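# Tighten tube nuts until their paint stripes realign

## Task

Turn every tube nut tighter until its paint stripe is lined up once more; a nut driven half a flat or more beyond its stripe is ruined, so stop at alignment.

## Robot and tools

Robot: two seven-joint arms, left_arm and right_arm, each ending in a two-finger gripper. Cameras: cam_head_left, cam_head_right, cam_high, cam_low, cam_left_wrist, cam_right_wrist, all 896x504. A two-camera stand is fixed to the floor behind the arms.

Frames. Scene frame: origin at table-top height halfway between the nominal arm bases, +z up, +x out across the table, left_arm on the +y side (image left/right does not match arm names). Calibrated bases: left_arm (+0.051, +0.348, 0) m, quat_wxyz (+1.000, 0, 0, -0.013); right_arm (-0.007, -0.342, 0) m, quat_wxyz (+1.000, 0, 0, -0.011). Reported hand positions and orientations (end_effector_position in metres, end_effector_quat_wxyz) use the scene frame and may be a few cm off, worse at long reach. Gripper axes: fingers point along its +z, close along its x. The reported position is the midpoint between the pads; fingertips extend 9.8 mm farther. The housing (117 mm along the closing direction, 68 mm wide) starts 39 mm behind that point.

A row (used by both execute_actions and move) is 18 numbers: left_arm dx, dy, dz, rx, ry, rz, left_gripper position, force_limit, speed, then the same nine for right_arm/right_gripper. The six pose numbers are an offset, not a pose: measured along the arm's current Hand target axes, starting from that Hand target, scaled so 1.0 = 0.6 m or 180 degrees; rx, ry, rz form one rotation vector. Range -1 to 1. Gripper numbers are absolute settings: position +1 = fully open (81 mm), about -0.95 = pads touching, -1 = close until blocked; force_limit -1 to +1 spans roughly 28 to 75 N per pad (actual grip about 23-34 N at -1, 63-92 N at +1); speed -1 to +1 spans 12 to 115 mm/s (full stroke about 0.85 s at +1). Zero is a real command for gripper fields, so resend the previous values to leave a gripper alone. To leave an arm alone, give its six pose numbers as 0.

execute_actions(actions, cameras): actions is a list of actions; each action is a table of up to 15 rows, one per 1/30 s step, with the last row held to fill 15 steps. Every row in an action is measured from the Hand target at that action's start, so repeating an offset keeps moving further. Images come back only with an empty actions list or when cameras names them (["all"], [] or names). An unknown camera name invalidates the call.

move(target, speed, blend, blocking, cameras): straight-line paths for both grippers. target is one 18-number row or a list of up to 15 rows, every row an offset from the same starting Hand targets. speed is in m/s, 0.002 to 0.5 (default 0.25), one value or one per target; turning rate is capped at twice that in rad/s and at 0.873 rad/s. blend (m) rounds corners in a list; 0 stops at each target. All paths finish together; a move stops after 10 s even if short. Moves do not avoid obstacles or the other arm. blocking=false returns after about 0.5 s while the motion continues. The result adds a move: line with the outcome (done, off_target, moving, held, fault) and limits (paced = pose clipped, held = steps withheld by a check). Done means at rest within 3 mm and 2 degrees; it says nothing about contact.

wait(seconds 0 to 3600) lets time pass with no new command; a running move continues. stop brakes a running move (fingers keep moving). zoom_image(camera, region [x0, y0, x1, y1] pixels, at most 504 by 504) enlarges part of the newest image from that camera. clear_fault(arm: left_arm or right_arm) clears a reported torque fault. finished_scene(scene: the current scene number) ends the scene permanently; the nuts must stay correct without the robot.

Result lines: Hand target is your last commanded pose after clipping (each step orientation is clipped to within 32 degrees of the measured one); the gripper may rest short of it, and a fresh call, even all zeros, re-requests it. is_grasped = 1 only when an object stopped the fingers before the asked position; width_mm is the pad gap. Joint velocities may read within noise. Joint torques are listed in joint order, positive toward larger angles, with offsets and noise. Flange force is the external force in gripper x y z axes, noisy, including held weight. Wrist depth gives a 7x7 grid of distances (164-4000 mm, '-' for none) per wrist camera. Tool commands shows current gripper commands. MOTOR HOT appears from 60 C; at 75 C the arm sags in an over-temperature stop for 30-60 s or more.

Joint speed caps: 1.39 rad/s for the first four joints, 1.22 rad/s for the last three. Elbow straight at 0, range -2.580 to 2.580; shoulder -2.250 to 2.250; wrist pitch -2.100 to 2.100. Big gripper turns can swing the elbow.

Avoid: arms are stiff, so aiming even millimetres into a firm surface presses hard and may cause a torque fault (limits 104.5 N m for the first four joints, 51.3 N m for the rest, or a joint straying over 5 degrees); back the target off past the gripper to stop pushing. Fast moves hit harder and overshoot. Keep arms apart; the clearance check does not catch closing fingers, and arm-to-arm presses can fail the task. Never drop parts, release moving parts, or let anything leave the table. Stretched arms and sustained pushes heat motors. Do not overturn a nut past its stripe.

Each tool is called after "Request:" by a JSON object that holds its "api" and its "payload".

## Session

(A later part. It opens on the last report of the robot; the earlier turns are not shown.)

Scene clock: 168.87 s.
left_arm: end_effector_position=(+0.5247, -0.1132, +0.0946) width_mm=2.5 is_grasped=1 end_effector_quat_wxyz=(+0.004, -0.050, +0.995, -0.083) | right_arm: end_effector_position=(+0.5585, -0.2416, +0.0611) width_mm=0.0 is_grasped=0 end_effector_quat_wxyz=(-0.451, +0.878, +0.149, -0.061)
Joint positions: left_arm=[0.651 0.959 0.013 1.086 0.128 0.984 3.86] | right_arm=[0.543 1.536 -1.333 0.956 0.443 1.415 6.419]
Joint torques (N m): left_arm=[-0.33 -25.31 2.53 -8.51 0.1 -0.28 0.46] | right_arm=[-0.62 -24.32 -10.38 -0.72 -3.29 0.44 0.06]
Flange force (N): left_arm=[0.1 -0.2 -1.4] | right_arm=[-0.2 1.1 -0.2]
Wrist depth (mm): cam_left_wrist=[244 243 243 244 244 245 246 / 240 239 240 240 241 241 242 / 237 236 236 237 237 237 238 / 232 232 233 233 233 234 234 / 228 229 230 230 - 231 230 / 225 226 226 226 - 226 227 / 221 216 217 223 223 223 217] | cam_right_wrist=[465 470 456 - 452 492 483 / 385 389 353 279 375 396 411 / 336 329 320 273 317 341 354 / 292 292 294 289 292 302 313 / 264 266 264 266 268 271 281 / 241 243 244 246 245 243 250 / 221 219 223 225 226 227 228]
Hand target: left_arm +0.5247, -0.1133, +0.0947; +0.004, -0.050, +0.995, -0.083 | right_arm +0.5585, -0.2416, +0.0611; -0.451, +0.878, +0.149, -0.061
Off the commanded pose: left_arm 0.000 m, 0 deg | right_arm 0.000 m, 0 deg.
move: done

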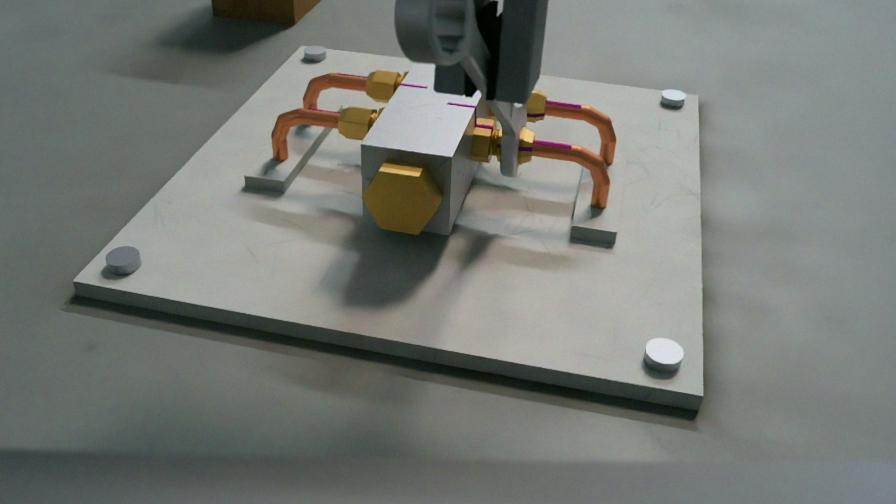

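Request:
{"api": "move", "payload": {"target": [[0,0.0006,0.0006,0,0,0,-1,1,0.3,0,0,0,0,0,0,-1,-1,1],[0,0.0081,-0.0091,0.02778,0,0,-1,1,0.3,0,0,0,0,0,0,-1,-1,1]], "speed": 0.03}}

Request:
{"api": "move", "payload": {"target": [0,0.0075,-0.0097,0.02778,0,0,-1,1,0.3,0,0,0,0,0,0,-1,-1,1], "speed": 0.03, "cameras": ["cam_right_wrist"]}}

Request:
{"api": "zoom_image", "payload": {"camera": "cam_right_wrist", "region": [460, 80, 570, 180]}}

Scene clock: 171.30 s.
left_arm: end_effector_position=(+0.5241, -0.1076, +0.0992) width_mm=2.5 is_grasped=1 end_effector_quat_wxyz=(+0.006, -0.049, +0.991, -0.126) | right_arm: end_effector_position=(+0.5585, -0.2416, +0.0611) width_mm=0.0 is_grasped=0 end_effector_quat_wxyz=(-0.451, +0.878, +0.149, -0.061)
Joint positions: left_arm=[0.59 0.91 0.064 1.201 0.177 0.866 3.788] | right_arm=[0.543 1.536 -1.333 0.956 0.443 1.415 6.419]
Joint torques (N m): left_arm=[-1.74 -26.95 2.25 -8.88 0.02 -0.15 0.45] | right_arm=[-0.61 -24.35 -10.33 -0.72 -3.32 0.44 0.06]
Flange force (N): left_arm=[0.2 -2.8 3.4] | right_arm=[-0.1 1.1 -0.1]
Wrist depth (mm): cam_left_wrist=[262 262 261 261 263 264 266 / 256 255 256 256 257 258 259 / 250 250 249 251 251 252 253 / 243 245 246 244 246 247 247 / 238 240 240 239 - 241 241 / 232 233 235 235 - 235 235 / 227 228 229 230 230 229 224] | cam_right_wrist=[464 470 457 207 453 493 484 / 386 389 352 298 361 396 411 / 336 329 321 273 317 341 354 / 293 292 294 289 292 302 314 / 264 266 263 267 268 271 281 / 240 242 244 246 245 244 250 / 221 218 223 225 226 227 229]
Hand target: left_arm +0.5241, -0.1076, +0.0992; +0.006, -0.049, +0.991, -0.126 | right_arm +0.5585, -0.2416, +0.0611; -0.451, +0.878, +0.149, -0.061
Off the commanded pose: left_arm 0.000 m, 0 deg | right_arm 0.000 m, 0 deg.
move: done

Scene clock: 173.00 s.
left_arm: end_effector_position=(+0.5236, -0.1018, +0.1037) width_mm=2.5 is_grasped=1 end_effector_quat_wxyz=(+0.008, -0.049, +0.984, -0.169) | right_arm: end_effector_position=(+0.5585, -0.2416, +0.0611) width_mm=0.0 is_grasped=0 end_effector_quat_wxyz=(-0.451, +0.878, +0.149, -0.061)
Joint positions: left_arm=[0.516 0.873 0.128 1.304 0.231 0.757 3.703] | right_arm=[0.543 1.536 -1.333 0.956 0.443 1.415 6.419]
Joint torques (N m): left_arm=[-3.22 -28.03 1.95 -8.77 0.03 0.17 0.46] | right_arm=[-0.6 -24.32 -10.35 -0.72 -3.3 0.43 0.09]
Flange force (N): left_arm=[-0.1 -5.1 8.5] | right_arm=[-0.1 1.1 -0.2]
Wrist depth (mm): cam_left_wrist=[284 285 279 283 285 288 289 / 275 275 274 275 276 278 280 / 266 266 266 267 267 270 270 / 257 258 260 259 260 261 262 / 249 250 252 252 252 254 251 / 242 242 243 243 - 245 245 / 234 235 237 237 238 237 237] | cam_right_wrist=[464 469 470 230 451 494 483 / 385 388 353 298 388 395 410 / 336 328 321 273 318 342 355 / 293 292 294 289 292 301 314 / 264 266 264 266 268 271 282 / 241 242 244 246 245 243 250 / 221 219 223 225 226 227 229]
Hand target: left_arm +0.5236, -0.1018, +0.1038; +0.008, -0.049, +0.984, -0.169 | right_arm +0.5585, -0.2416, +0.0611; -0.451, +0.878, +0.149, -0.061
Off the commanded pose: left_arm 0.000 m, 0 deg | right_arm 0.000 m, 0 deg.
move: done

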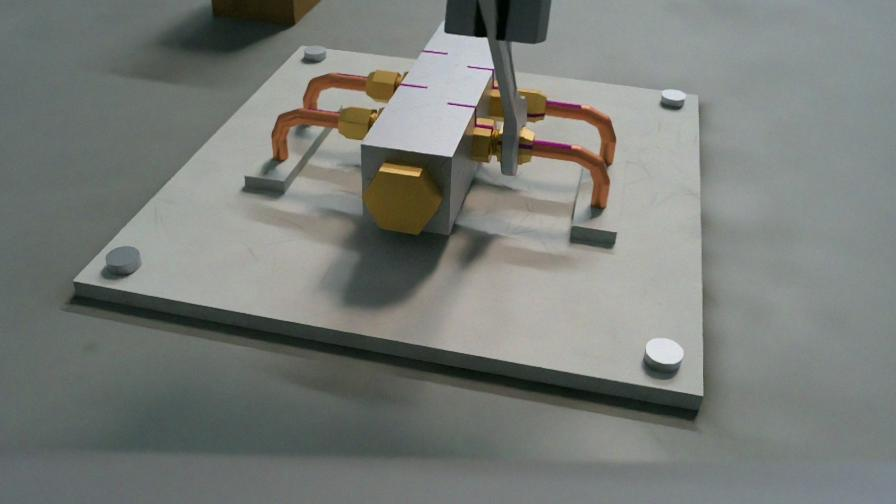

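Scaled by 4.582 from the camera's image (finer frame: 1280x720).

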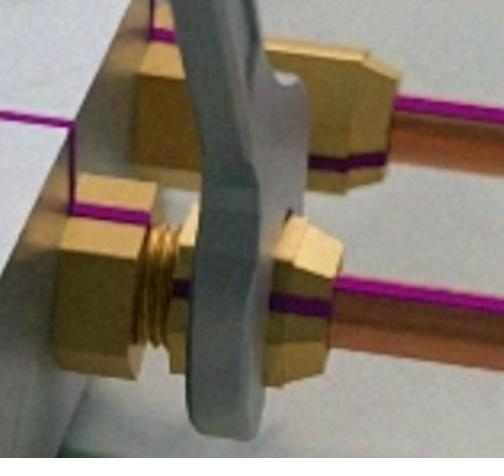

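Request:
{"api": "move", "payload": {"target": [[0,0.0075,-0.0097,0.02778,0,0,-1,1,0.3,0,0,0,0,0,0,-1,-1,1],[0,0.0157,-0.0187,0.05556,0,0,-1,1,0.3,0,0,0,0,0,0,-1,-1,1],[0,0.0247,-0.02694,0.08333,0,0,-1,1,0.3,0,0,0,0,0,0,-1,-1,1],[0,0.03439,-0.03437,0.11111,0,0,-1,1,0.3,0,0,0,0,0,0,-1,-1,1]], "speed": 0.035, "blend": 0.001, "cameras": ["cam_right_wrist"]}}

Request:
{"api": "zoom_image", "payload": {"camera": "cam_right_wrist", "region": [460, 80, 570, 180]}}

Scene clock: 179.00 s.
left_arm: end_effector_position=(+0.5209, -0.0756, +0.1163) width_mm=2.5 is_grasped=1 end_effector_quat_wxyz=(+0.017, -0.047, +0.940, -0.338) | right_arm: end_effector_position=(+0.5585, -0.2416, +0.0611) width_mm=0.0 is_grasped=0 end_effector_quat_wxyz=(-0.451, +0.878, +0.149, -0.061)
Joint positions: left_arm=[0.076 0.879 0.567 1.635 0.452 0.383 3.255] | right_arm=[0.543 1.536 -1.333 0.956 0.443 1.415 6.419]
Joint torques (N m): left_arm=[-12.18 -31.32 2.98 -8.62 0.11 -0.14 0.46] | right_arm=[-0.62 -24.37 -10.36 -0.71 -3.3 0.45 0.05]
Flange force (N): left_arm=[-1.1 -9.5 34.7] | right_arm=[-0.1 1.2 -0.1]
Wrist depth (mm): cam_left_wrist=[423 277 271 296 414 425 438 / 382 382 370 378 382 391 393 / 352 354 348 350 359 359 363 / 328 330 331 332 333 334 331 / 307 307 309 310 312 308 309 / 284 289 286 291 287 290 290 / 267 269 271 274 274 272 273] | cam_right_wrist=[464 471 471 350 470 495 483 / 385 389 353 298 375 396 409 / 337 329 321 273 317 341 354 / 293 292 294 289 292 302 314 / 264 266 264 267 268 271 282 / 240 242 244 246 245 243 250 / 221 219 224 225 226 227 228]
Hand target: left_arm +0.5209, -0.0756, +0.1163; +0.017, -0.047, +0.940, -0.338 | right_arm +0.5585, -0.2416, +0.0611; -0.451, +0.878, +0.149, -0.061
Off the commanded pose: left_arm 0.000 m, 0 deg | right_arm 0.000 m, 0 deg.
move: done

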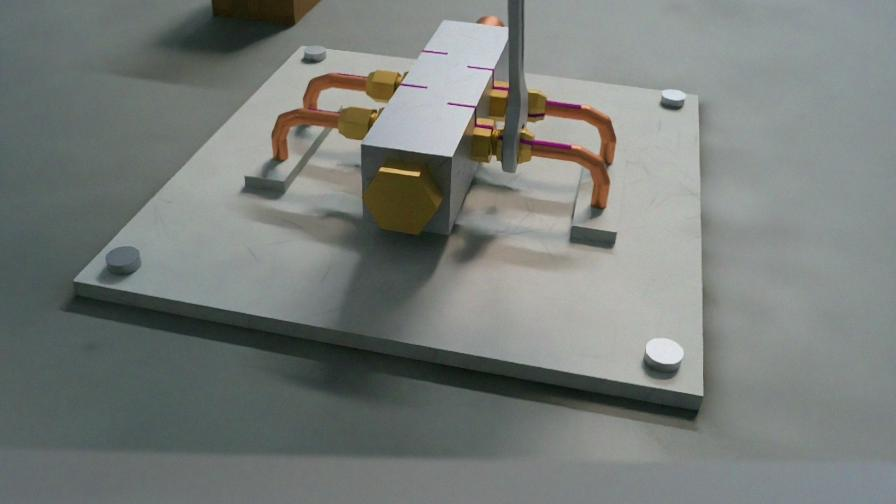

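Scaled by 4.582 from the camera's image (finer frame: 1280x720).

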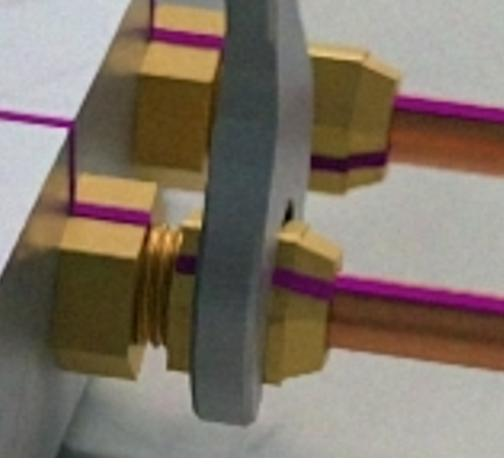

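Request:
{"api": "move", "payload": {"target": [[0,0.0075,-0.0097,0.02778,0,0,-1,1,0.3,0,0,0,0,0,0,-1,-1,1],[0,0.0157,-0.0187,0.05556,0,0,-1,1,0.3,0,0,0,0,0,0,-1,-1,1]], "speed": 0.035, "blend": 0.001, "cameras": ["cam_right_wrist"]}}

Request:
{"api": "zoom_image", "payload": {"camera": "cam_right_wrist", "region": [470, 110, 560, 175]}}

Scene clock: 182.37 s.
left_arm: end_effector_position=(+0.5195, -0.0613, +0.1190) width_mm=2.5 is_grasped=1 end_effector_quat_wxyz=(+0.021, -0.045, +0.907, -0.418) | right_arm: end_effector_position=(+0.5585, -0.2416, +0.0611) width_mm=0.0 is_grasped=0 end_effector_quat_wxyz=(-0.451, +0.878, +0.149, -0.061)
Joint positions: left_arm=[-0.175 1.021 0.846 1.75 0.478 0.229 3.043] | right_arm=[0.543 1.536 -1.333 0.956 0.443 1.415 6.419]
Joint torques (N m): left_arm=[-19.58 -29.89 4.4 -7.61 -0.02 -0.66 0.46] | right_arm=[-0.6 -24.32 -10.35 -0.69 -3.31 0.45 0.07]
Flange force (N): left_arm=[-0.1 -10.6 49.3] | right_arm=[0.0 1.1 -0.2]
Wrist depth (mm): cam_left_wrist=[561 285 288 295 539 566 588 / 489 321 302 316 474 489 510 / 425 415 406 420 432 434 441 / 380 383 377 380 391 392 385 / 347 349 353 354 355 350 342 / 314 320 316 324 324 321 321 / 290 291 298 299 295 297 298] | cam_right_wrist=[464 469 470 428 472 493 483 / 385 388 353 299 375 396 411 / 336 329 320 273 318 342 354 / 292 292 294 289 292 302 313 / 264 266 264 267 269 271 282 / 240 242 244 246 245 244 250 / 221 219 223 225 226 227 229]
Hand target: left_arm +0.5195, -0.0612, +0.1190; +0.021, -0.045, +0.907, -0.418 | right_arm +0.5585, -0.2416, +0.0611; -0.451, +0.878, +0.149, -0.061
Off the commanded pose: left_arm 0.000 m, 0 deg | right_arm 0.000 m, 0 deg.
move: done

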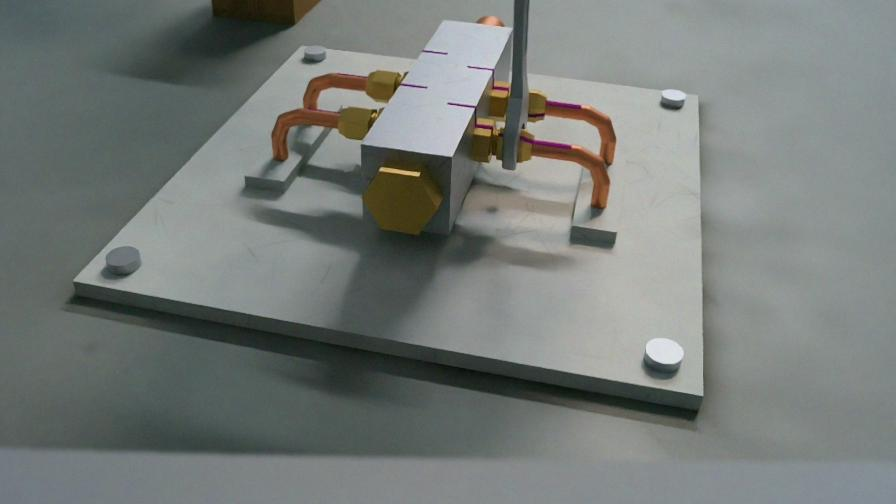

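Scaled by 5.600 from the camera's image (finer frame: 1280x720).

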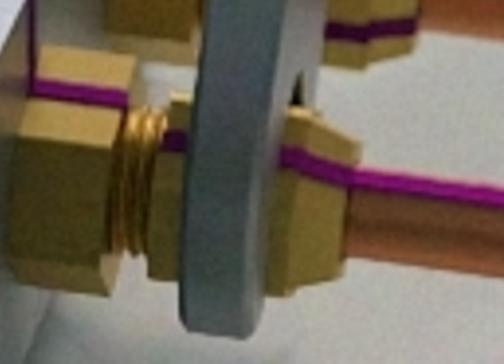

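Request:
{"api": "move", "payload": {"target": [[0,0.0075,-0.0097,0.02778,0,0,-1,1,0.3,0,0,0,0,0,0,-1,-1,1],[0,0.0157,-0.0187,0.05556,0,0,-1,1,0.3,0,0,0,0,0,0,-1,-1,1]], "speed": 0.035, "blend": 0.001, "cameras": ["cam_right_wrist"]}}

Request:
{"api": "zoom_image", "payload": {"camera": "cam_right_wrist", "region": [470, 110, 560, 175]}}

Scene clock: 185.63 s.
left_arm: end_effector_position=(+0.5180, -0.0467, +0.1191) width_mm=2.5 is_grasped=1 end_effector_quat_wxyz=(+0.024, -0.043, +0.867, -0.496) | right_arm: end_effector_position=(+0.5585, -0.2416, +0.0611) width_mm=0.0 is_grasped=0 end_effector_quat_wxyz=(-0.451, +0.878, +0.149, -0.061)
Joint positions: left_arm=[-0.367 1.234 1.058 1.826 0.424 0.128 2.884] | right_arm=[0.543 1.536 -1.333 0.956 0.443 1.415 6.419]
Joint torques (N m): left_arm=[-27.68 -25.61 2.36 -5.52 -0.42 -1.67 0.33] | right_arm=[-0.64 -24.31 -10.32 -0.71 -3.3 0.44 0.05]
Flange force (N): left_arm=[1.4 -18.1 59.9] | right_arm=[-0.1 1.1 -0.2]
Wrist depth (mm): cam_left_wrist=[863 816 337 347 853 918 949 / 681 623 323 332 647 719 727 / 564 526 330 336 540 593 595 / 468 469 357 386 480 500 485 / 409 411 413 417 432 423 398 / 355 365 369 381 373 366 331 / 320 329 332 333 335 336 329] | cam_right_wrist=[462 472 470 350 472 495 481 / 385 388 353 298 375 396 410 / 336 329 320 273 317 341 355 / 293 292 294 290 293 302 314 / 264 266 264 267 268 270 282 / 241 242 244 246 245 243 250 / 221 219 223 225 226 227 229]
Hand target: left_arm +0.5180, -0.0467, +0.1191; +0.024, -0.043, +0.867, -0.496 | right_arm +0.5585, -0.2416, +0.0611; -0.451, +0.878, +0.149, -0.061
Off the commanded pose: left_arm 0.000 m, 0 deg | right_arm 0.000 m, 0 deg.
move: done

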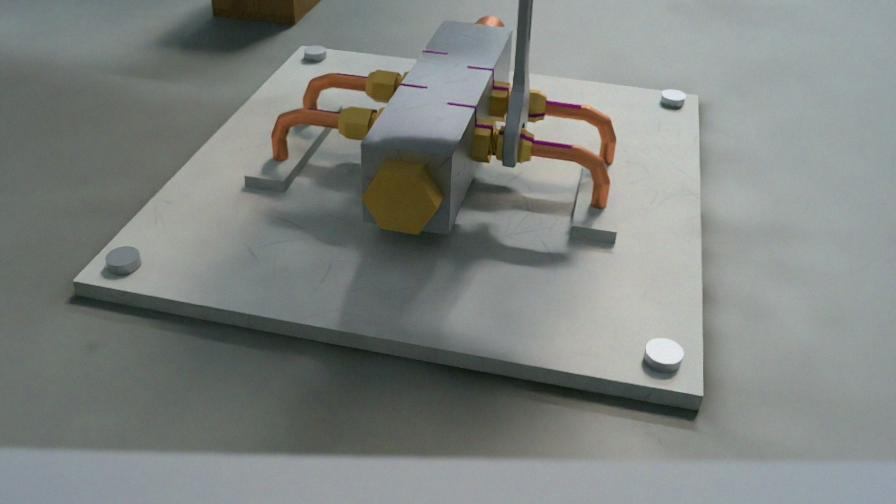

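Scaled by 5.600 from the camera's image (finer frame: 1280x720).

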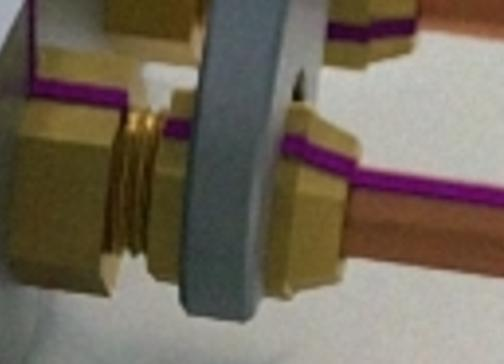

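Request:
{"api": "move", "payload": {"target": [0,0.00436,-0.00589,0.01667,0,0,-1,1,0.3,0,0,0,0,0,0,-1,-1,1], "speed": 0.03}}

Request:
{"api": "move", "payload": {"target": [0,-0.007,0.0111,-0.03,0,0,-1,1,0.3,0,0,0,0,0,0,-1,-1,1], "speed": 0.03, "cameras": ["cam_right_wrist"]}}

Request:
{"api": "zoom_image", "payload": {"camera": "cam_right_wrist", "region": [470, 110, 560, 175]}}

Scene clock: 188.07 s.
left_arm: end_effector_position=(+0.5176, -0.0423, +0.1186) width_mm=2.5 is_grasped=1 end_effector_quat_wxyz=(+0.026, -0.043, +0.854, -0.518) | right_arm: end_effector_position=(+0.5585, -0.2416, +0.0611) width_mm=0.0 is_grasped=0 end_effector_quat_wxyz=(-0.451, +0.878, +0.149, -0.061)
Joint positions: left_arm=[-0.412 1.304 1.105 1.84 0.4 0.113 2.844] | right_arm=[0.543 1.536 -1.333 0.956 0.443 1.415 6.419]
Joint torques (N m): left_arm=[-31.44 -24.83 0.81 -4.6 -0.47 -1.77 0.33] | right_arm=[-0.63 -24.36 -10.36 -0.74 -3.28 0.45 0.06]
Flange force (N): left_arm=[0.6 -21.7 68.0] | right_arm=[-0.3 1.1 -0.1]
Wrist depth (mm): cam_left_wrist=[2085 2059 359 365 1962 1933 1884 / 782 746 338 348 775 833 847 / 624 577 328 339 623 657 666 / 505 508 349 372 522 547 528 / 433 439 - 443 461 450 436 / 372 384 386 400 392 383 330 / 331 343 345 355 348 350 334] | cam_right_wrist=[465 469 471 351 471 493 482 / 385 388 353 299 375 396 411 / 336 330 321 273 317 342 355 / 293 292 294 289 292 301 313 / 264 266 263 267 268 271 281 / 241 243 244 246 245 243 251 / 221 219 223 224 226 227 228]
Hand target: left_arm +0.5176, -0.0423, +0.1186; +0.026, -0.043, +0.854, -0.518 | right_arm +0.5585, -0.2416, +0.0611; -0.451, +0.878, +0.149, -0.061
Off the commanded pose: left_arm 0.000 m, 0 deg | right_arm 0.000 m, 0 deg.
move: done

Scene clock: 189.90 s.
left_arm: end_effector_position=(+0.5184, -0.0501, +0.1193) width_mm=2.5 is_grasped=1 end_effector_quat_wxyz=(+0.024, -0.044, +0.877, -0.477) | right_arm: end_effector_position=(+0.5585, -0.2416, +0.0611) width_mm=0.0 is_grasped=0 end_effector_quat_wxyz=(-0.451, +0.878, +0.149, -0.061)
Joint positions: left_arm=[-0.327 1.18 1.015 1.811 0.441 0.146 2.918] | right_arm=[0.543 1.536 -1.333 0.956 0.443 1.415 6.419]
Joint torques (N m): left_arm=[3.99 -15.45 10.58 -6.07 -0.27 -1.57 -0.1] | right_arm=[-0.58 -24.32 -10.31 -0.72 -3.29 0.43 0.05]
Flange force (N): left_arm=[3.6 -1.8 -19.7] | right_arm=[0.0 1.1 -0.2]
Wrist depth (mm): cam_left_wrist=[759 727 325 334 714 797 814 / 619 575 312 321 565 625 655 / 524 494 327 334 502 527 549 / 442 444 433 330 454 455 459 / 391 395 396 398 412 403 383 / 343 353 357 367 358 352 336 / 311 314 323 324 326 320 321] | cam_right_wrist=[465 471 471 350 471 494 482 / 386 388 353 299 375 396 409 / 336 329 321 273 318 341 355 / 293 292 294 290 292 302 314 / 264 266 264 266 268 272 281 / 240 242 244 245 245 243 251 / 221 219 224 224 226 227 229]
Hand target: left_arm +0.5184, -0.0501, +0.1193; +0.024, -0.044, +0.877, -0.477 | right_arm +0.5585, -0.2416, +0.0611; -0.451, +0.878, +0.149, -0.061
Off the commanded pose: left_arm 0.000 m, 0 deg | right_arm 0.000 m, 0 deg.
move: done

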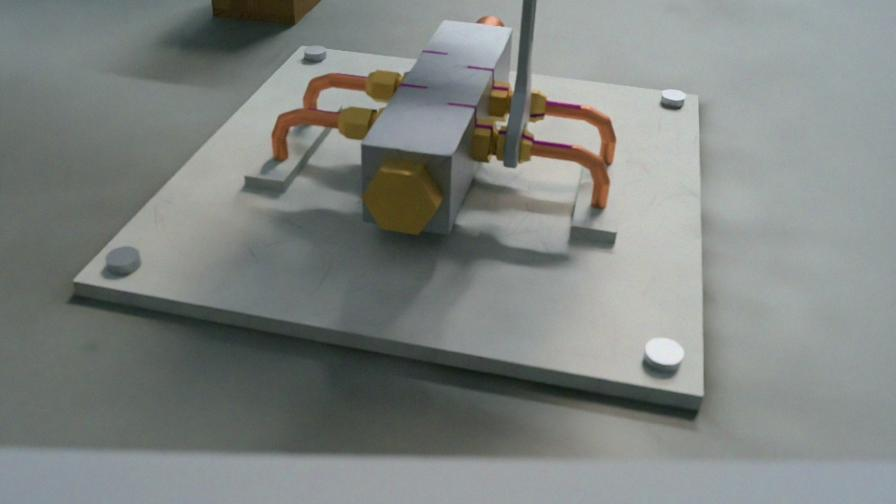

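Scaled by 5.600 from the camera's image (finer frame: 1280x720).

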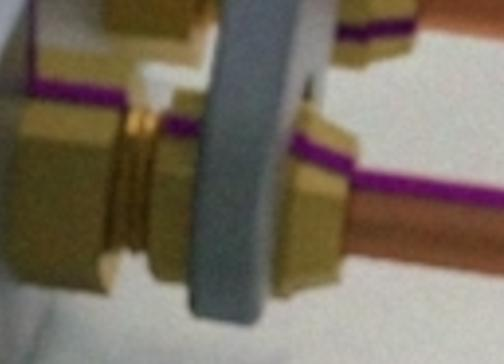

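Request:
{"api": "move", "payload": {"target": [[0,0.0022,-0.0029,0.00833,0,0,-1,1,0.3,0,0,0,0,0,0,-1,-1,1],[0,-0.00393,-0.00854,0.00833,0,0,-1,1,0.3,0,0,0,0,0,0,-1,-1,1]], "speed": 0.03, "cameras": ["cam_right_wrist"]}}

Request:
{"api": "zoom_image", "payload": {"camera": "cam_right_wrist", "region": [470, 110, 560, 175]}}

Scene clock: 191.23 s.
left_arm: end_effector_position=(+0.5181, -0.0471, +0.1240) width_mm=2.5 is_grasped=1 end_effector_quat_wxyz=(+0.024, -0.044, +0.871, -0.489) | right_arm: end_effector_position=(+0.5585, -0.2416, +0.0611) width_mm=0.0 is_grasped=0 end_effector_quat_wxyz=(-0.451, +0.878, +0.149, -0.061)
Joint positions: left_arm=[-0.355 1.201 1.044 1.822 0.435 0.141 2.902] | right_arm=[0.543 1.536 -1.333 0.956 0.443 1.415 6.419]
Joint torques (N m): left_arm=[-1.45 -18.09 10.86 -2.45 0.08 0.7 0.41] | right_arm=[-0.58 -24.34 -10.34 -0.71 -3.3 0.46 0.04]
Flange force (N): left_arm=[-2.6 -2.3 3.3] | right_arm=[0.0 1.2 -0.1]
Wrist depth (mm): cam_left_wrist=[838 792 338 347 877 882 902 / 668 616 325 332 637 671 708 / 561 524 332 337 536 561 587 / 465 469 363 340 476 482 485 / 408 413 415 405 431 423 399 / 358 368 370 382 373 367 334 / 323 332 333 336 337 338 333] | cam_right_wrist=[465 469 470 387 472 494 482 / 385 389 353 298 375 396 409 / 337 329 320 273 318 342 354 / 293 292 294 289 292 302 313 / 264 266 264 267 268 270 282 / 241 242 244 246 245 243 250 / 221 219 224 225 226 227 228]
Hand target: left_arm +0.5181, -0.0471, +0.1240; +0.024, -0.044, +0.871, -0.489 | right_arm +0.5585, -0.2416, +0.0611; -0.451, +0.878, +0.149, -0.061
Off the commanded pose: left_arm 0.000 m, 0 deg | right_arm 0.000 m, 0 deg.
move: done

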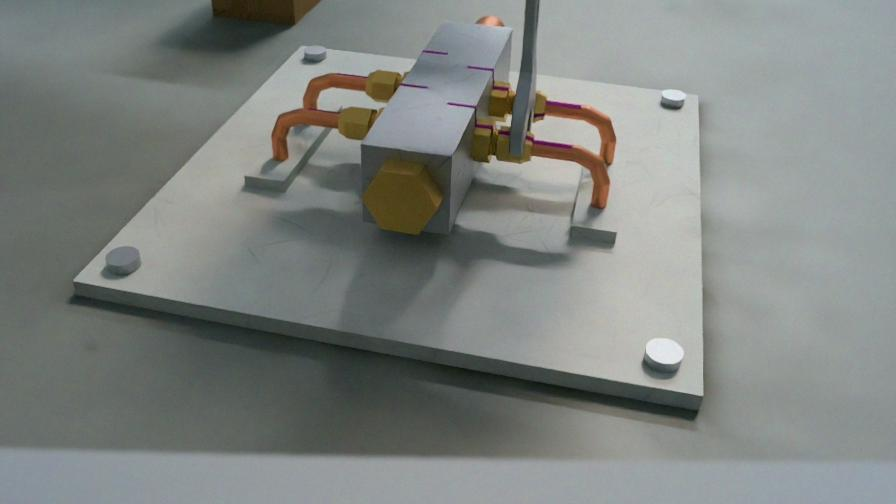

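Scaled by 5.600 from the camera's image (finer frame: 1280x720).

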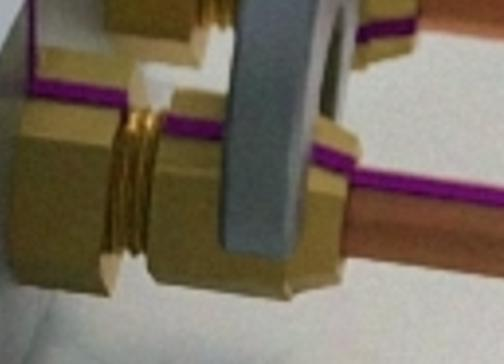

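Request:
{"api": "move", "payload": {"target": [[0,-0.01472,-0.01354,0,0,0,-1,1,0.3,0,0,0,0,0,0,-1,-1,1],[0,-0.031,-0.034,0,0,0,-1,1,0.3,0,0,0,0,0,0,-1,-1,1]], "speed": 0.1, "cameras": ["cam_right_wrist"]}}

Request:
{"api": "zoom_image", "payload": {"camera": "cam_right_wrist", "region": [485, 70, 575, 135]}}

Request:
{"api": "zoom_image", "payload": {"camera": "cam_right_wrist", "region": [470, 110, 560, 175]}}

Scene clock: 192.37 s.
left_arm: end_effector_position=(+0.5173, -0.0395, +0.1506) width_mm=2.5 is_grasped=1 end_effector_quat_wxyz=(+0.024, -0.044, +0.871, -0.489) | right_arm: end_effector_position=(+0.5585, -0.2416, +0.0611) width_mm=0.0 is_grasped=0 end_effector_quat_wxyz=(-0.451, +0.878, +0.149, -0.061)
Joint positions: left_arm=[-0.376 1.131 1.051 1.832 0.453 0.185 2.933] | right_arm=[0.543 1.536 -1.333 0.956 0.443 1.415 6.419]
Joint torques (N m): left_arm=[-0.2 -17.4 11.65 -3.47 0.27 0.72 0.47] | right_arm=[-0.62 -24.31 -10.34 -0.71 -3.3 0.44 0.07]
Flange force (N): left_arm=[-2.2 -0.9 0.4] | right_arm=[-0.1 1.1 -0.2]
Wrist depth (mm): cam_left_wrist=[931 891 367 375 917 969 1894 / 738 716 355 365 737 769 784 / 620 598 342 352 614 643 624 / 518 520 354 365 530 552 536 / 454 459 - 451 480 469 456 / 405 408 411 412 424 416 342 / 359 367 370 381 372 375 351] | cam_right_wrist=[465 469 471 388 469 495 481 / 384 388 353 299 388 396 409 / 336 329 321 273 317 341 355 / 292 293 294 289 292 302 314 / 265 266 263 267 268 271 281 / 240 243 244 245 245 244 251 / 221 219 223 225 226 227 229]
Hand target: left_arm +0.5173, -0.0394, +0.1505; +0.024, -0.044, +0.871, -0.489 | right_arm +0.5585, -0.2416, +0.0611; -0.451, +0.878, +0.149, -0.061
Off the commanded pose: left_arm 0.000 m, 0 deg | right_arm 0.000 m, 0 deg.
move: done

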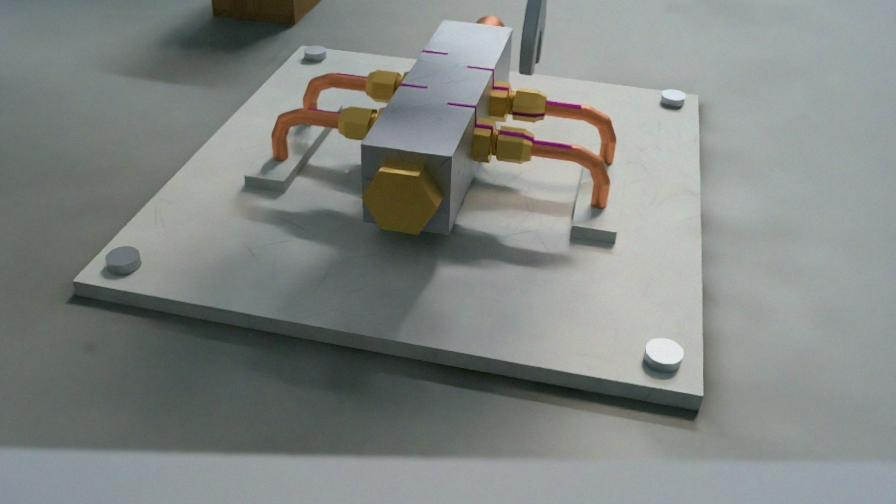

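Scaled by 5.600 from the camera's image (finer frame: 1280x720).

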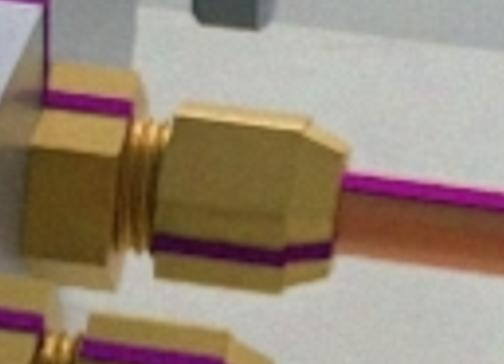

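Scaled by 5.600 from the camera's image (finer frame: 1280x720).

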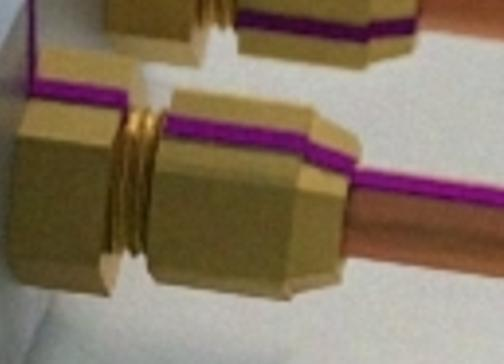

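Request:
{"api": "move", "payload": {"target": [-0.0007,0.0128,0.0248,-0.1067,0,0,-1,1,0.3,0,0,0,0,0,0,-1,-1,1], "speed": 0.1, "cameras": ["cam_right_wrist"]}}

Request:
{"api": "zoom_image", "payload": {"camera": "cam_right_wrist", "region": [470, 50, 580, 150]}}

Scene clock: 196.20 s.
left_arm: end_effector_position=(+0.5186, -0.0480, +0.1362) width_mm=2.5 is_grasped=1 end_effector_quat_wxyz=(+0.017, -0.047, +0.940, -0.337) | right_arm: end_effector_position=(+0.5585, -0.2416, +0.0611) width_mm=0.0 is_grasped=0 end_effector_quat_wxyz=(-0.451, +0.878, +0.149, -0.061)
Joint positions: left_arm=[0.001 0.827 0.601 1.679 0.428 0.416 3.259] | right_arm=[0.543 1.536 -1.333 0.956 0.443 1.415 6.419]
Joint torques (N m): left_arm=[-0.06 -19.8 7.55 -6.73 0.63 -0.19 0.42] | right_arm=[-0.63 -24.36 -10.34 -0.7 -3.29 0.44 0.07]
Flange force (N): left_arm=[-1.7 -1.9 0.1] | right_arm=[-0.1 1.2 -0.2]
Wrist depth (mm): cam_left_wrist=[458 440 304 311 446 460 471 / 412 413 408 403 418 420 425 / 382 382 377 379 387 388 382 / 354 354 359 359 359 362 340 / 331 329 334 335 335 336 334 / 307 313 309 311 316 311 313 / 289 291 295 296 293 297 295] | cam_right_wrist=[465 469 471 386 470 494 482 / 385 389 353 299 388 397 410 / 337 328 320 273 317 342 355 / 293 292 294 290 292 302 314 / 264 266 264 267 268 271 281 / 240 242 244 245 245 243 250 / 221 219 223 225 226 227 228]
Hand target: left_arm +0.5186, -0.0481, +0.1362; +0.017, -0.047, +0.940, -0.337 | right_arm +0.5585, -0.2416, +0.0611; -0.451, +0.878, +0.149, -0.061
Off the commanded pose: left_arm 0.000 m, 0 deg | right_arm 0.000 m, 0 deg.
move: done

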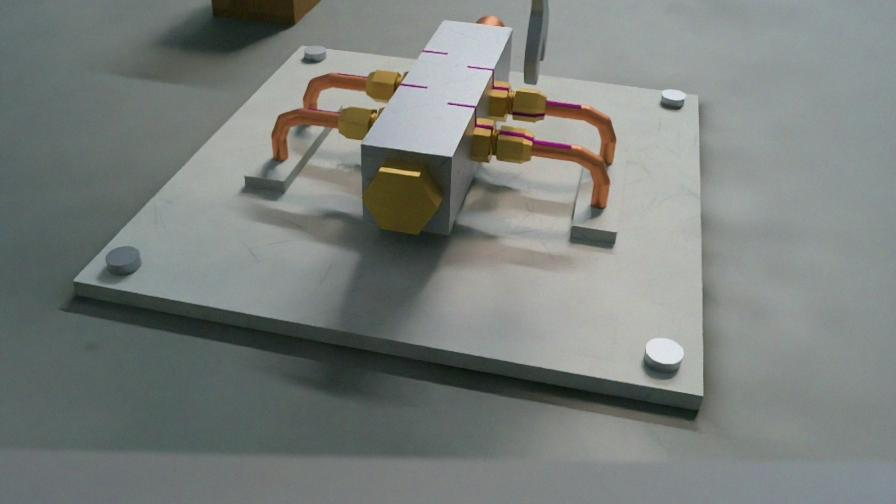

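Scaled by 4.582 from the camera's image (finer frame: 1280x720).

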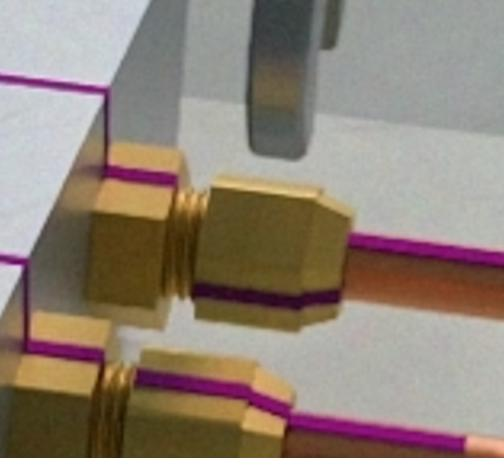

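Request:
{"api": "move", "payload": {"target": [0.0017,0.00981,0.00903,0,0,0,-1,1,0.3,0,0,0,0,0,0,-1,-1,1], "speed": 0.04}}

Request:
{"api": "move", "payload": {"target": [0,0.00368,0.00339,0,0,0,-1,1,0.3,0,0,0,0,0,0,-1,-1,1], "speed": 0.02}}

Request:
{"api": "move", "payload": {"target": [0,0.00245,0.00226,0,0,0,-1,1,0.3,0,0,0,0,0,0,-1,-1,1], "speed": 0.02, "cameras": ["cam_right_wrist"]}}

Request:
{"api": "zoom_image", "payload": {"camera": "cam_right_wrist", "region": [470, 50, 580, 150]}}

Scene clock: 197.23 s.
left_arm: end_effector_position=(+0.5175, -0.0471, +0.1283) width_mm=2.5 is_grasped=1 end_effector_quat_wxyz=(+0.017, -0.047, +0.940, -0.337) | right_arm: end_effector_position=(+0.5585, -0.2416, +0.0611) width_mm=0.0 is_grasped=0 end_effector_quat_wxyz=(-0.451, +0.878, +0.149, -0.061)
Joint positions: left_arm=[-0.004 0.842 0.606 1.689 0.428 0.396 3.246] | right_arm=[0.543 1.536 -1.333 0.956 0.443 1.415 6.419]
Joint torques (N m): left_arm=[-0.31 -19.77 7.64 -6.64 0.63 -0.17 0.37] | right_arm=[-0.61 -24.3 -10.33 -0.72 -3.3 0.45 0.05]
Flange force (N): left_arm=[-1.5 -2.4 0.3] | right_arm=[-0.1 1.1 -0.2]
Wrist depth (mm): cam_left_wrist=[443 427 304 325 433 446 457 / 402 403 395 391 406 407 412 / 370 372 366 374 370 378 372 / 339 345 348 347 350 350 340 / 322 322 320 321 326 328 327 / 298 303 300 305 - 304 304 / 281 282 277 288 285 289 286] | cam_right_wrist=[464 470 471 387 471 493 483 / 385 388 353 298 375 396 409 / 336 330 321 272 317 341 355 / 292 292 294 290 292 302 314 / 265 265 263 267 268 271 282 / 240 242 244 245 245 244 250 / 221 219 224 225 226 227 229]
Hand target: left_arm +0.5175, -0.0471, +0.1283; +0.017, -0.047, +0.940, -0.337 | right_arm +0.5585, -0.2416, +0.0611; -0.451, +0.878, +0.149, -0.061
Off the commanded pose: left_arm 0.000 m, 0 deg | right_arm 0.000 m, 0 deg.
move: done

Scene clock: 197.73 s.
left_arm: end_effector_position=(+0.5175, -0.0467, +0.1253) width_mm=2.5 is_grasped=1 end_effector_quat_wxyz=(+0.017, -0.047, +0.940, -0.337) | right_arm: end_effector_position=(+0.5585, -0.2416, +0.0611) width_mm=0.0 is_grasped=0 end_effector_quat_wxyz=(-0.451, +0.878, +0.149, -0.061)
Joint positions: left_arm=[-0.006 0.849 0.608 1.692 0.428 0.39 3.241] | right_arm=[0.543 1.536 -1.333 0.956 0.443 1.415 6.419]
Joint torques (N m): left_arm=[-0.27 -19.9 7.69 -6.49 0.58 -0.19 0.39] | right_arm=[-0.61 -24.34 -10.37 -0.74 -3.33 0.45 0.05]
Flange force (N): left_arm=[-1.9 -2.4 0.4] | right_arm=[-0.2 1.1 -0.1]
Wrist depth (mm): cam_left_wrist=[439 423 311 333 430 441 452 / 396 397 390 393 402 403 408 / 367 367 370 371 366 373 368 / 336 341 343 345 346 347 336 / 319 320 317 317 323 323 325 / 295 300 301 301 - 300 301 / 278 279 273 284 275 282 283] | cam_right_wrist=[465 470 470 387 472 492 482 / 385 388 353 299 375 396 409 / 336 329 321 273 317 341 355 / 292 292 295 290 293 302 314 / 265 266 263 266 268 271 281 / 240 242 244 246 245 243 250 / 221 219 224 225 226 227 228]
Hand target: left_arm +0.5175, -0.0467, +0.1253; +0.017, -0.047, +0.940, -0.337 | right_arm +0.5585, -0.2416, +0.0611; -0.451, +0.878, +0.149, -0.061
Off the commanded pose: left_arm 0.000 m, 0 deg | right_arm 0.000 m, 0 deg.
move: done

Scene clock: 198.23 s.
left_arm: end_effector_position=(+0.5174, -0.0464, +0.1234) width_mm=2.5 is_grasped=1 end_effector_quat_wxyz=(+0.017, -0.047, +0.940, -0.337) | right_arm: end_effector_position=(+0.5585, -0.2416, +0.0611) width_mm=0.0 is_grasped=0 end_effector_quat_wxyz=(-0.451, +0.878, +0.149, -0.061)
Joint positions: left_arm=[-0.007 0.853 0.609 1.693 0.428 0.385 3.238] | right_arm=[0.543 1.536 -1.333 0.956 0.443 1.415 6.419]
Joint torques (N m): left_arm=[-0.13 -19.81 7.77 -6.44 0.57 -0.16 0.43] | right_arm=[-0.65 -24.34 -10.32 -0.74 -3.3 0.44 0.06]
Flange force (N): left_arm=[-1.8 -2.1 0.1] | right_arm=[-0.4 1.1 -0.1]
Wrist depth (mm): cam_left_wrist=[436 420 310 333 427 438 449 / 394 394 387 391 397 402 403 / 364 364 367 368 364 370 365 / 334 338 342 341 343 344 334 / 316 317 315 315 320 322 323 / 294 298 294 299 - 297 298 / 276 277 272 282 273 274 277] | cam_right_wrist=[464 469 471 387 471 493 482 / 385 389 352 299 375 397 410 / 336 330 321 273 317 341 355 / 293 292 294 290 292 302 313 / 264 266 264 266 268 271 281 / 240 242 244 245 245 243 250 / 221 219 223 224 226 227 228]
Hand target: left_arm +0.5174, -0.0464, +0.1234; +0.017, -0.047, +0.940, -0.337 | right_arm +0.5585, -0.2416, +0.0611; -0.451, +0.878, +0.149, -0.061
Off the commanded pose: left_arm 0.000 m, 0 deg | right_arm 0.000 m, 0 deg.
move: done

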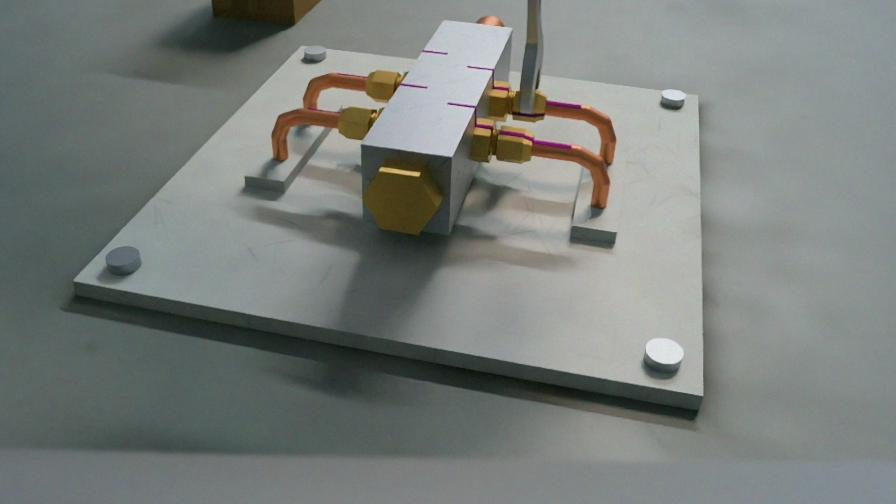

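Scaled by 4.582 from the camera's image (finer frame: 1280x720).

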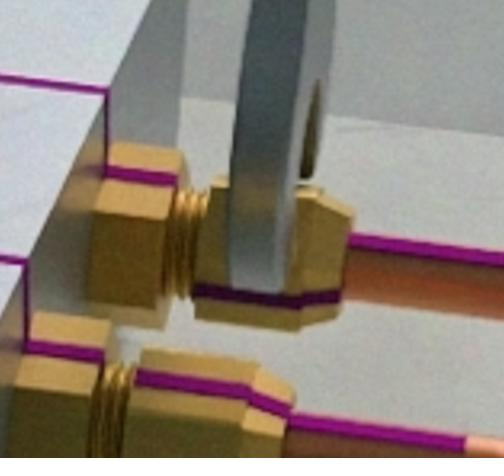

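Request:
{"api": "move", "payload": {"target": [0,0.00245,0.00226,0,0,0,-1,1,0.3,0,0,0,0,0,0,-1,-1,1], "speed": 0.02}}

Request:
{"api": "move", "payload": {"target": [0,0.00245,0.00226,0,0,0,-1,1,0.3,0,0,0,0,0,0,-1,-1,1], "speed": 0.02}}

Request:
{"api": "move", "payload": {"target": [0,0.00184,0.0017,0,0,0,-1,1,0.3,0,0,0,0,0,0,-1,-1,1], "speed": 0.02, "cameras": ["cam_right_wrist"]}}

Request:
{"api": "zoom_image", "payload": {"camera": "cam_right_wrist", "region": [470, 50, 580, 150]}}

Scene clock: 199.20 s.
left_arm: end_effector_position=(+0.5174, -0.0461, +0.1214) width_mm=2.5 is_grasped=1 end_effector_quat_wxyz=(+0.017, -0.047, +0.940, -0.337) | right_arm: end_effector_position=(+0.5585, -0.2416, +0.0611) width_mm=0.0 is_grasped=0 end_effector_quat_wxyz=(-0.451, +0.878, +0.149, -0.061)
Joint positions: left_arm=[-0.008 0.857 0.61 1.695 0.428 0.381 3.235] | right_arm=[0.543 1.536 -1.333 0.956 0.443 1.415 6.419]
Joint torques (N m): left_arm=[0.01 -19.8 7.88 -6.44 0.59 -0.19 0.41] | right_arm=[-0.62 -24.31 -10.35 -0.73 -3.3 0.45 0.07]
Flange force (N): left_arm=[-1.9 -1.9 -0.2] | right_arm=[-0.2 1.0 -0.1]
Wrist depth (mm): cam_left_wrist=[432 417 316 341 430 434 445 / 390 390 386 387 394 398 400 / 360 362 362 365 366 367 362 / 331 337 339 339 340 341 332 / 313 315 - 313 317 319 320 / 291 296 293 297 - 295 296 / 274 275 269 280 271 272 275] | cam_right_wrist=[463 470 469 387 473 494 482 / 386 389 353 299 374 396 410 / 336 328 321 273 318 341 354 / 293 292 294 289 293 302 313 / 265 266 264 267 268 271 281 / 240 242 244 245 245 243 250 / 221 219 223 225 226 227 228]
Hand target: left_arm +0.5174, -0.0461, +0.1214; +0.017, -0.047, +0.940, -0.337 | right_arm +0.5585, -0.2416, +0.0611; -0.451, +0.878, +0.149, -0.061
Off the commanded pose: left_arm 0.000 m, 0 deg | right_arm 0.000 m, 0 deg.
move: done

Scene clock: 199.70 s.
left_arm: end_effector_position=(+0.5174, -0.0458, +0.1194) width_mm=2.5 is_grasped=1 end_effector_quat_wxyz=(+0.017, -0.047, +0.940, -0.337) | right_arm: end_effector_position=(+0.5585, -0.2416, +0.0611) width_mm=0.0 is_grasped=0 end_effector_quat_wxyz=(-0.451, +0.878, +0.149, -0.061)
Joint positions: left_arm=[-0.009 0.861 0.612 1.696 0.428 0.377 3.232] | right_arm=[0.543 1.536 -1.333 0.956 0.443 1.415 6.419]
Joint torques (N m): left_arm=[0.14 -19.77 8.12 -6.5 0.66 -0.17 0.41] | right_arm=[-0.59 -24.31 -10.33 -0.7 -3.3 0.43 0.07]
Flange force (N): left_arm=[-1.7 -1.7 -0.5] | right_arm=[0.1 1.1 -0.2]
Wrist depth (mm): cam_left_wrist=[429 414 316 346 428 432 441 / 386 388 383 385 394 388 396 / 359 358 360 363 363 365 359 / 328 334 336 336 338 339 330 / 311 313 313 310 316 317 317 / 289 293 291 295 - 293 295 / 271 272 267 278 269 269 271] | cam_right_wrist=[464 470 471 387 470 494 483 / 384 388 353 298 374 395 410 / 336 329 321 273 317 341 354 / 292 292 294 289 292 302 314 / 264 266 263 267 268 271 281 / 240 243 244 246 245 243 250 / 221 219 224 225 226 227 229]
Hand target: left_arm +0.5174, -0.0458, +0.1194; +0.017, -0.047, +0.940, -0.337 | right_arm +0.5585, -0.2416, +0.0611; -0.451, +0.878, +0.149, -0.061
Off the commanded pose: left_arm 0.000 m, 0 deg | right_arm 0.000 m, 0 deg.
move: done

Scene clock: 200.20 s.
left_arm: end_effector_position=(+0.5173, -0.0456, +0.1179) width_mm=2.5 is_grasped=1 end_effector_quat_wxyz=(+0.017, -0.047, +0.940, -0.337) | right_arm: end_effector_position=(+0.5585, -0.2416, +0.0611) width_mm=0.0 is_grasped=0 end_effector_quat_wxyz=(-0.451, +0.878, +0.149, -0.061)
Joint positions: left_arm=[-0.01 0.864 0.612 1.697 0.427 0.373 3.23] | right_arm=[0.543 1.536 -1.333 0.956 0.443 1.415 6.419]
Joint torques (N m): left_arm=[0.26 -19.74 8.19 -6.64 0.7 -0.2 0.38] | right_arm=[-0.61 -24.29 -10.34 -0.71 -3.3 0.42 0.06]
Flange force (N): left_arm=[-1.3 -1.3 -1.0] | right_arm=[0.0 1.1 -0.3]
Wrist depth (mm): cam_left_wrist=[427 412 322 408 425 428 441 / 384 386 380 382 383 392 395 / 356 357 359 360 361 364 357 / 330 330 333 335 336 336 330 / 309 310 - 309 314 314 316 / 288 291 289 294 - 292 292 / 270 270 266 270 267 268 269] | cam_right_wrist=[462 469 470 387 470 493 483 / 385 388 352 300 375 397 409 / 336 329 321 273 318 341 355 / 292 292 294 289 292 302 315 / 265 266 264 266 268 271 281 / 240 242 244 245 245 243 250 / 221 219 224 224 226 227 229]
Hand target: left_arm +0.5173, -0.0456, +0.1179; +0.017, -0.047, +0.940, -0.337 | right_arm +0.5585, -0.2416, +0.0611; -0.451, +0.878, +0.149, -0.061
Off the commanded pose: left_arm 0.000 m, 0 deg | right_arm 0.000 m, 0 deg.
move: done

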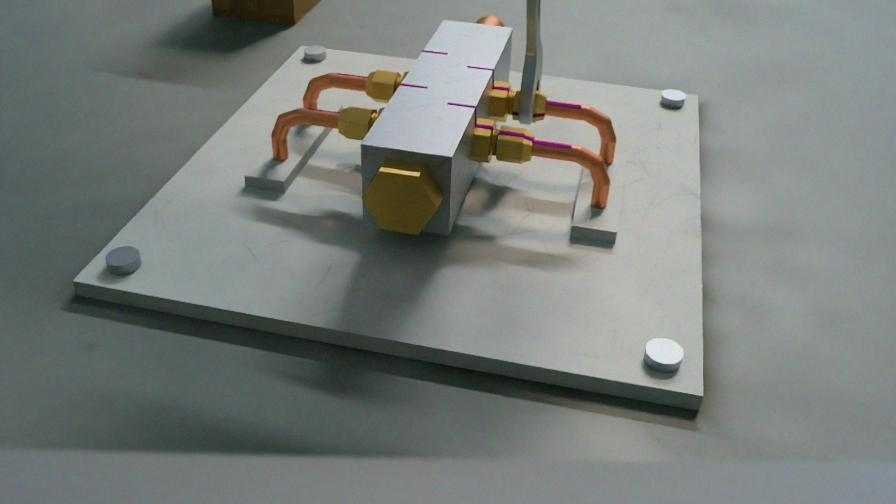

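Scaled by 4.582 from the camera's image (finer frame: 1280x720).

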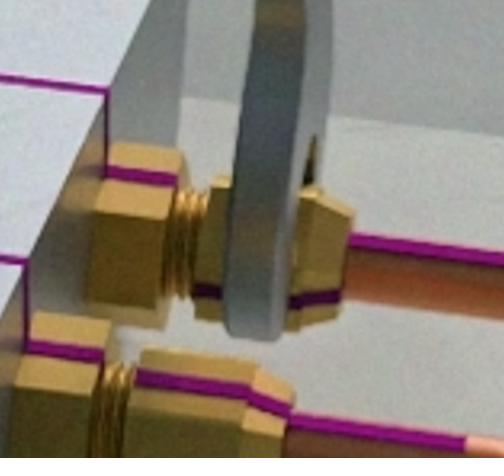

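Request:
{"api": "move", "payload": {"target": [[0,0.00184,0.0017,0,0,0,-1,1,0.3,0,0,0,0,0,0,-1,-1,1],[0,0.00934,-0.008,0.02778,0,0,-1,1,0.3,0,0,0,0,0,0,-1,-1,1],[0,0.01754,-0.017,0.05556,0,0,-1,1,0.3,0,0,0,0,0,0,-1,-1,1],[0,0.02654,-0.02524,0.08333,0,0,-1,1,0.3,0,0,0,0,0,0,-1,-1,1],[0,0.03424,-0.03126,0.10556,0,0,-1,1,0.3,0,0,0,0,0,0,-1,-1,1]], "speed": 0.035, "blend": 0.001, "cameras": ["cam_right_wrist"]}}

Request:
{"api": "zoom_image", "payload": {"camera": "cam_right_wrist", "region": [485, 70, 575, 135]}}

Scene clock: 205.83 s.
left_arm: end_effector_position=(+0.5146, -0.0180, +0.1194) width_mm=2.5 is_grasped=1 end_effector_quat_wxyz=(+0.024, -0.044, +0.872, -0.487) | right_arm: end_effector_position=(+0.5585, -0.2416, +0.0611) width_mm=0.0 is_grasped=0 end_effector_quat_wxyz=(-0.451, +0.878, +0.149, -0.061)
Joint positions: left_arm=[-0.425 1.206 1.047 1.863 0.401 0.157 2.894] | right_arm=[0.543 1.536 -1.333 0.956 0.443 1.415 6.419]
Joint torques (N m): left_arm=[1.73 -16.89 13.7 -2.75 0.35 0.96 0.39] | right_arm=[-0.59 -24.29 -10.35 -0.75 -3.33 0.45 0.04]
Flange force (N): left_arm=[-1.7 1.8 -4.1] | right_arm=[-0.3 1.0 -0.1]
Wrist depth (mm): cam_left_wrist=[808 775 352 363 801 859 875 / 651 632 343 352 617 651 656 / 543 531 368 385 522 549 553 / 455 458 461 449 467 469 353 / 399 404 407 420 421 411 351 / 350 359 361 373 364 358 350 / 316 324 326 328 329 330 325] | cam_right_wrist=[464 469 469 387 471 492 480 / 385 388 353 299 375 396 409 / 335 329 320 272 318 342 356 / 293 292 294 289 293 302 314 / 265 266 264 267 268 271 282 / 240 242 244 245 245 243 250 / 221 219 223 225 226 227 228]
Hand target: left_arm +0.5146, -0.0180, +0.1194; +0.024, -0.044, +0.872, -0.487 | right_arm +0.5585, -0.2416, +0.0611; -0.451, +0.878, +0.149, -0.061
Off the commanded pose: left_arm 0.000 m, 0 deg | right_arm 0.000 m, 0 deg.
move: done; blend cut to 0.0008 m at target 1

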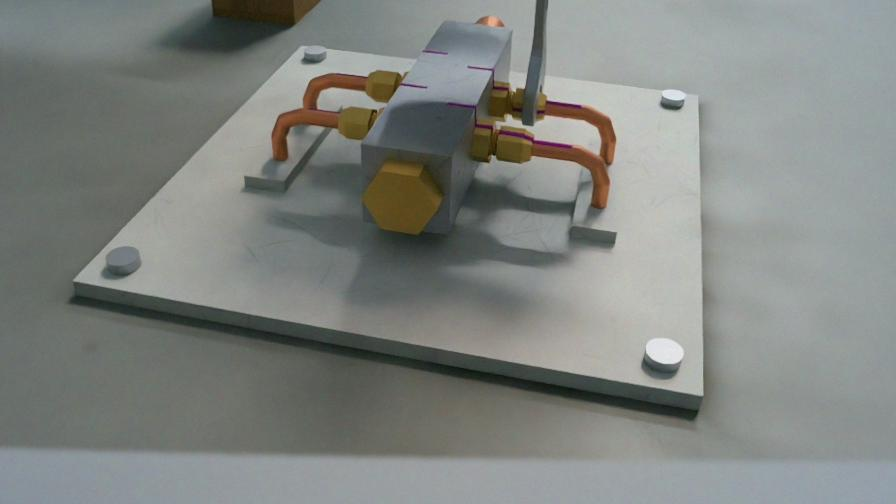

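Scaled by 5.600 from the camera's image (finer frame: 1280x720).

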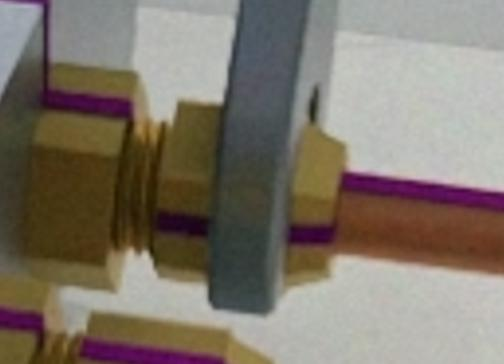

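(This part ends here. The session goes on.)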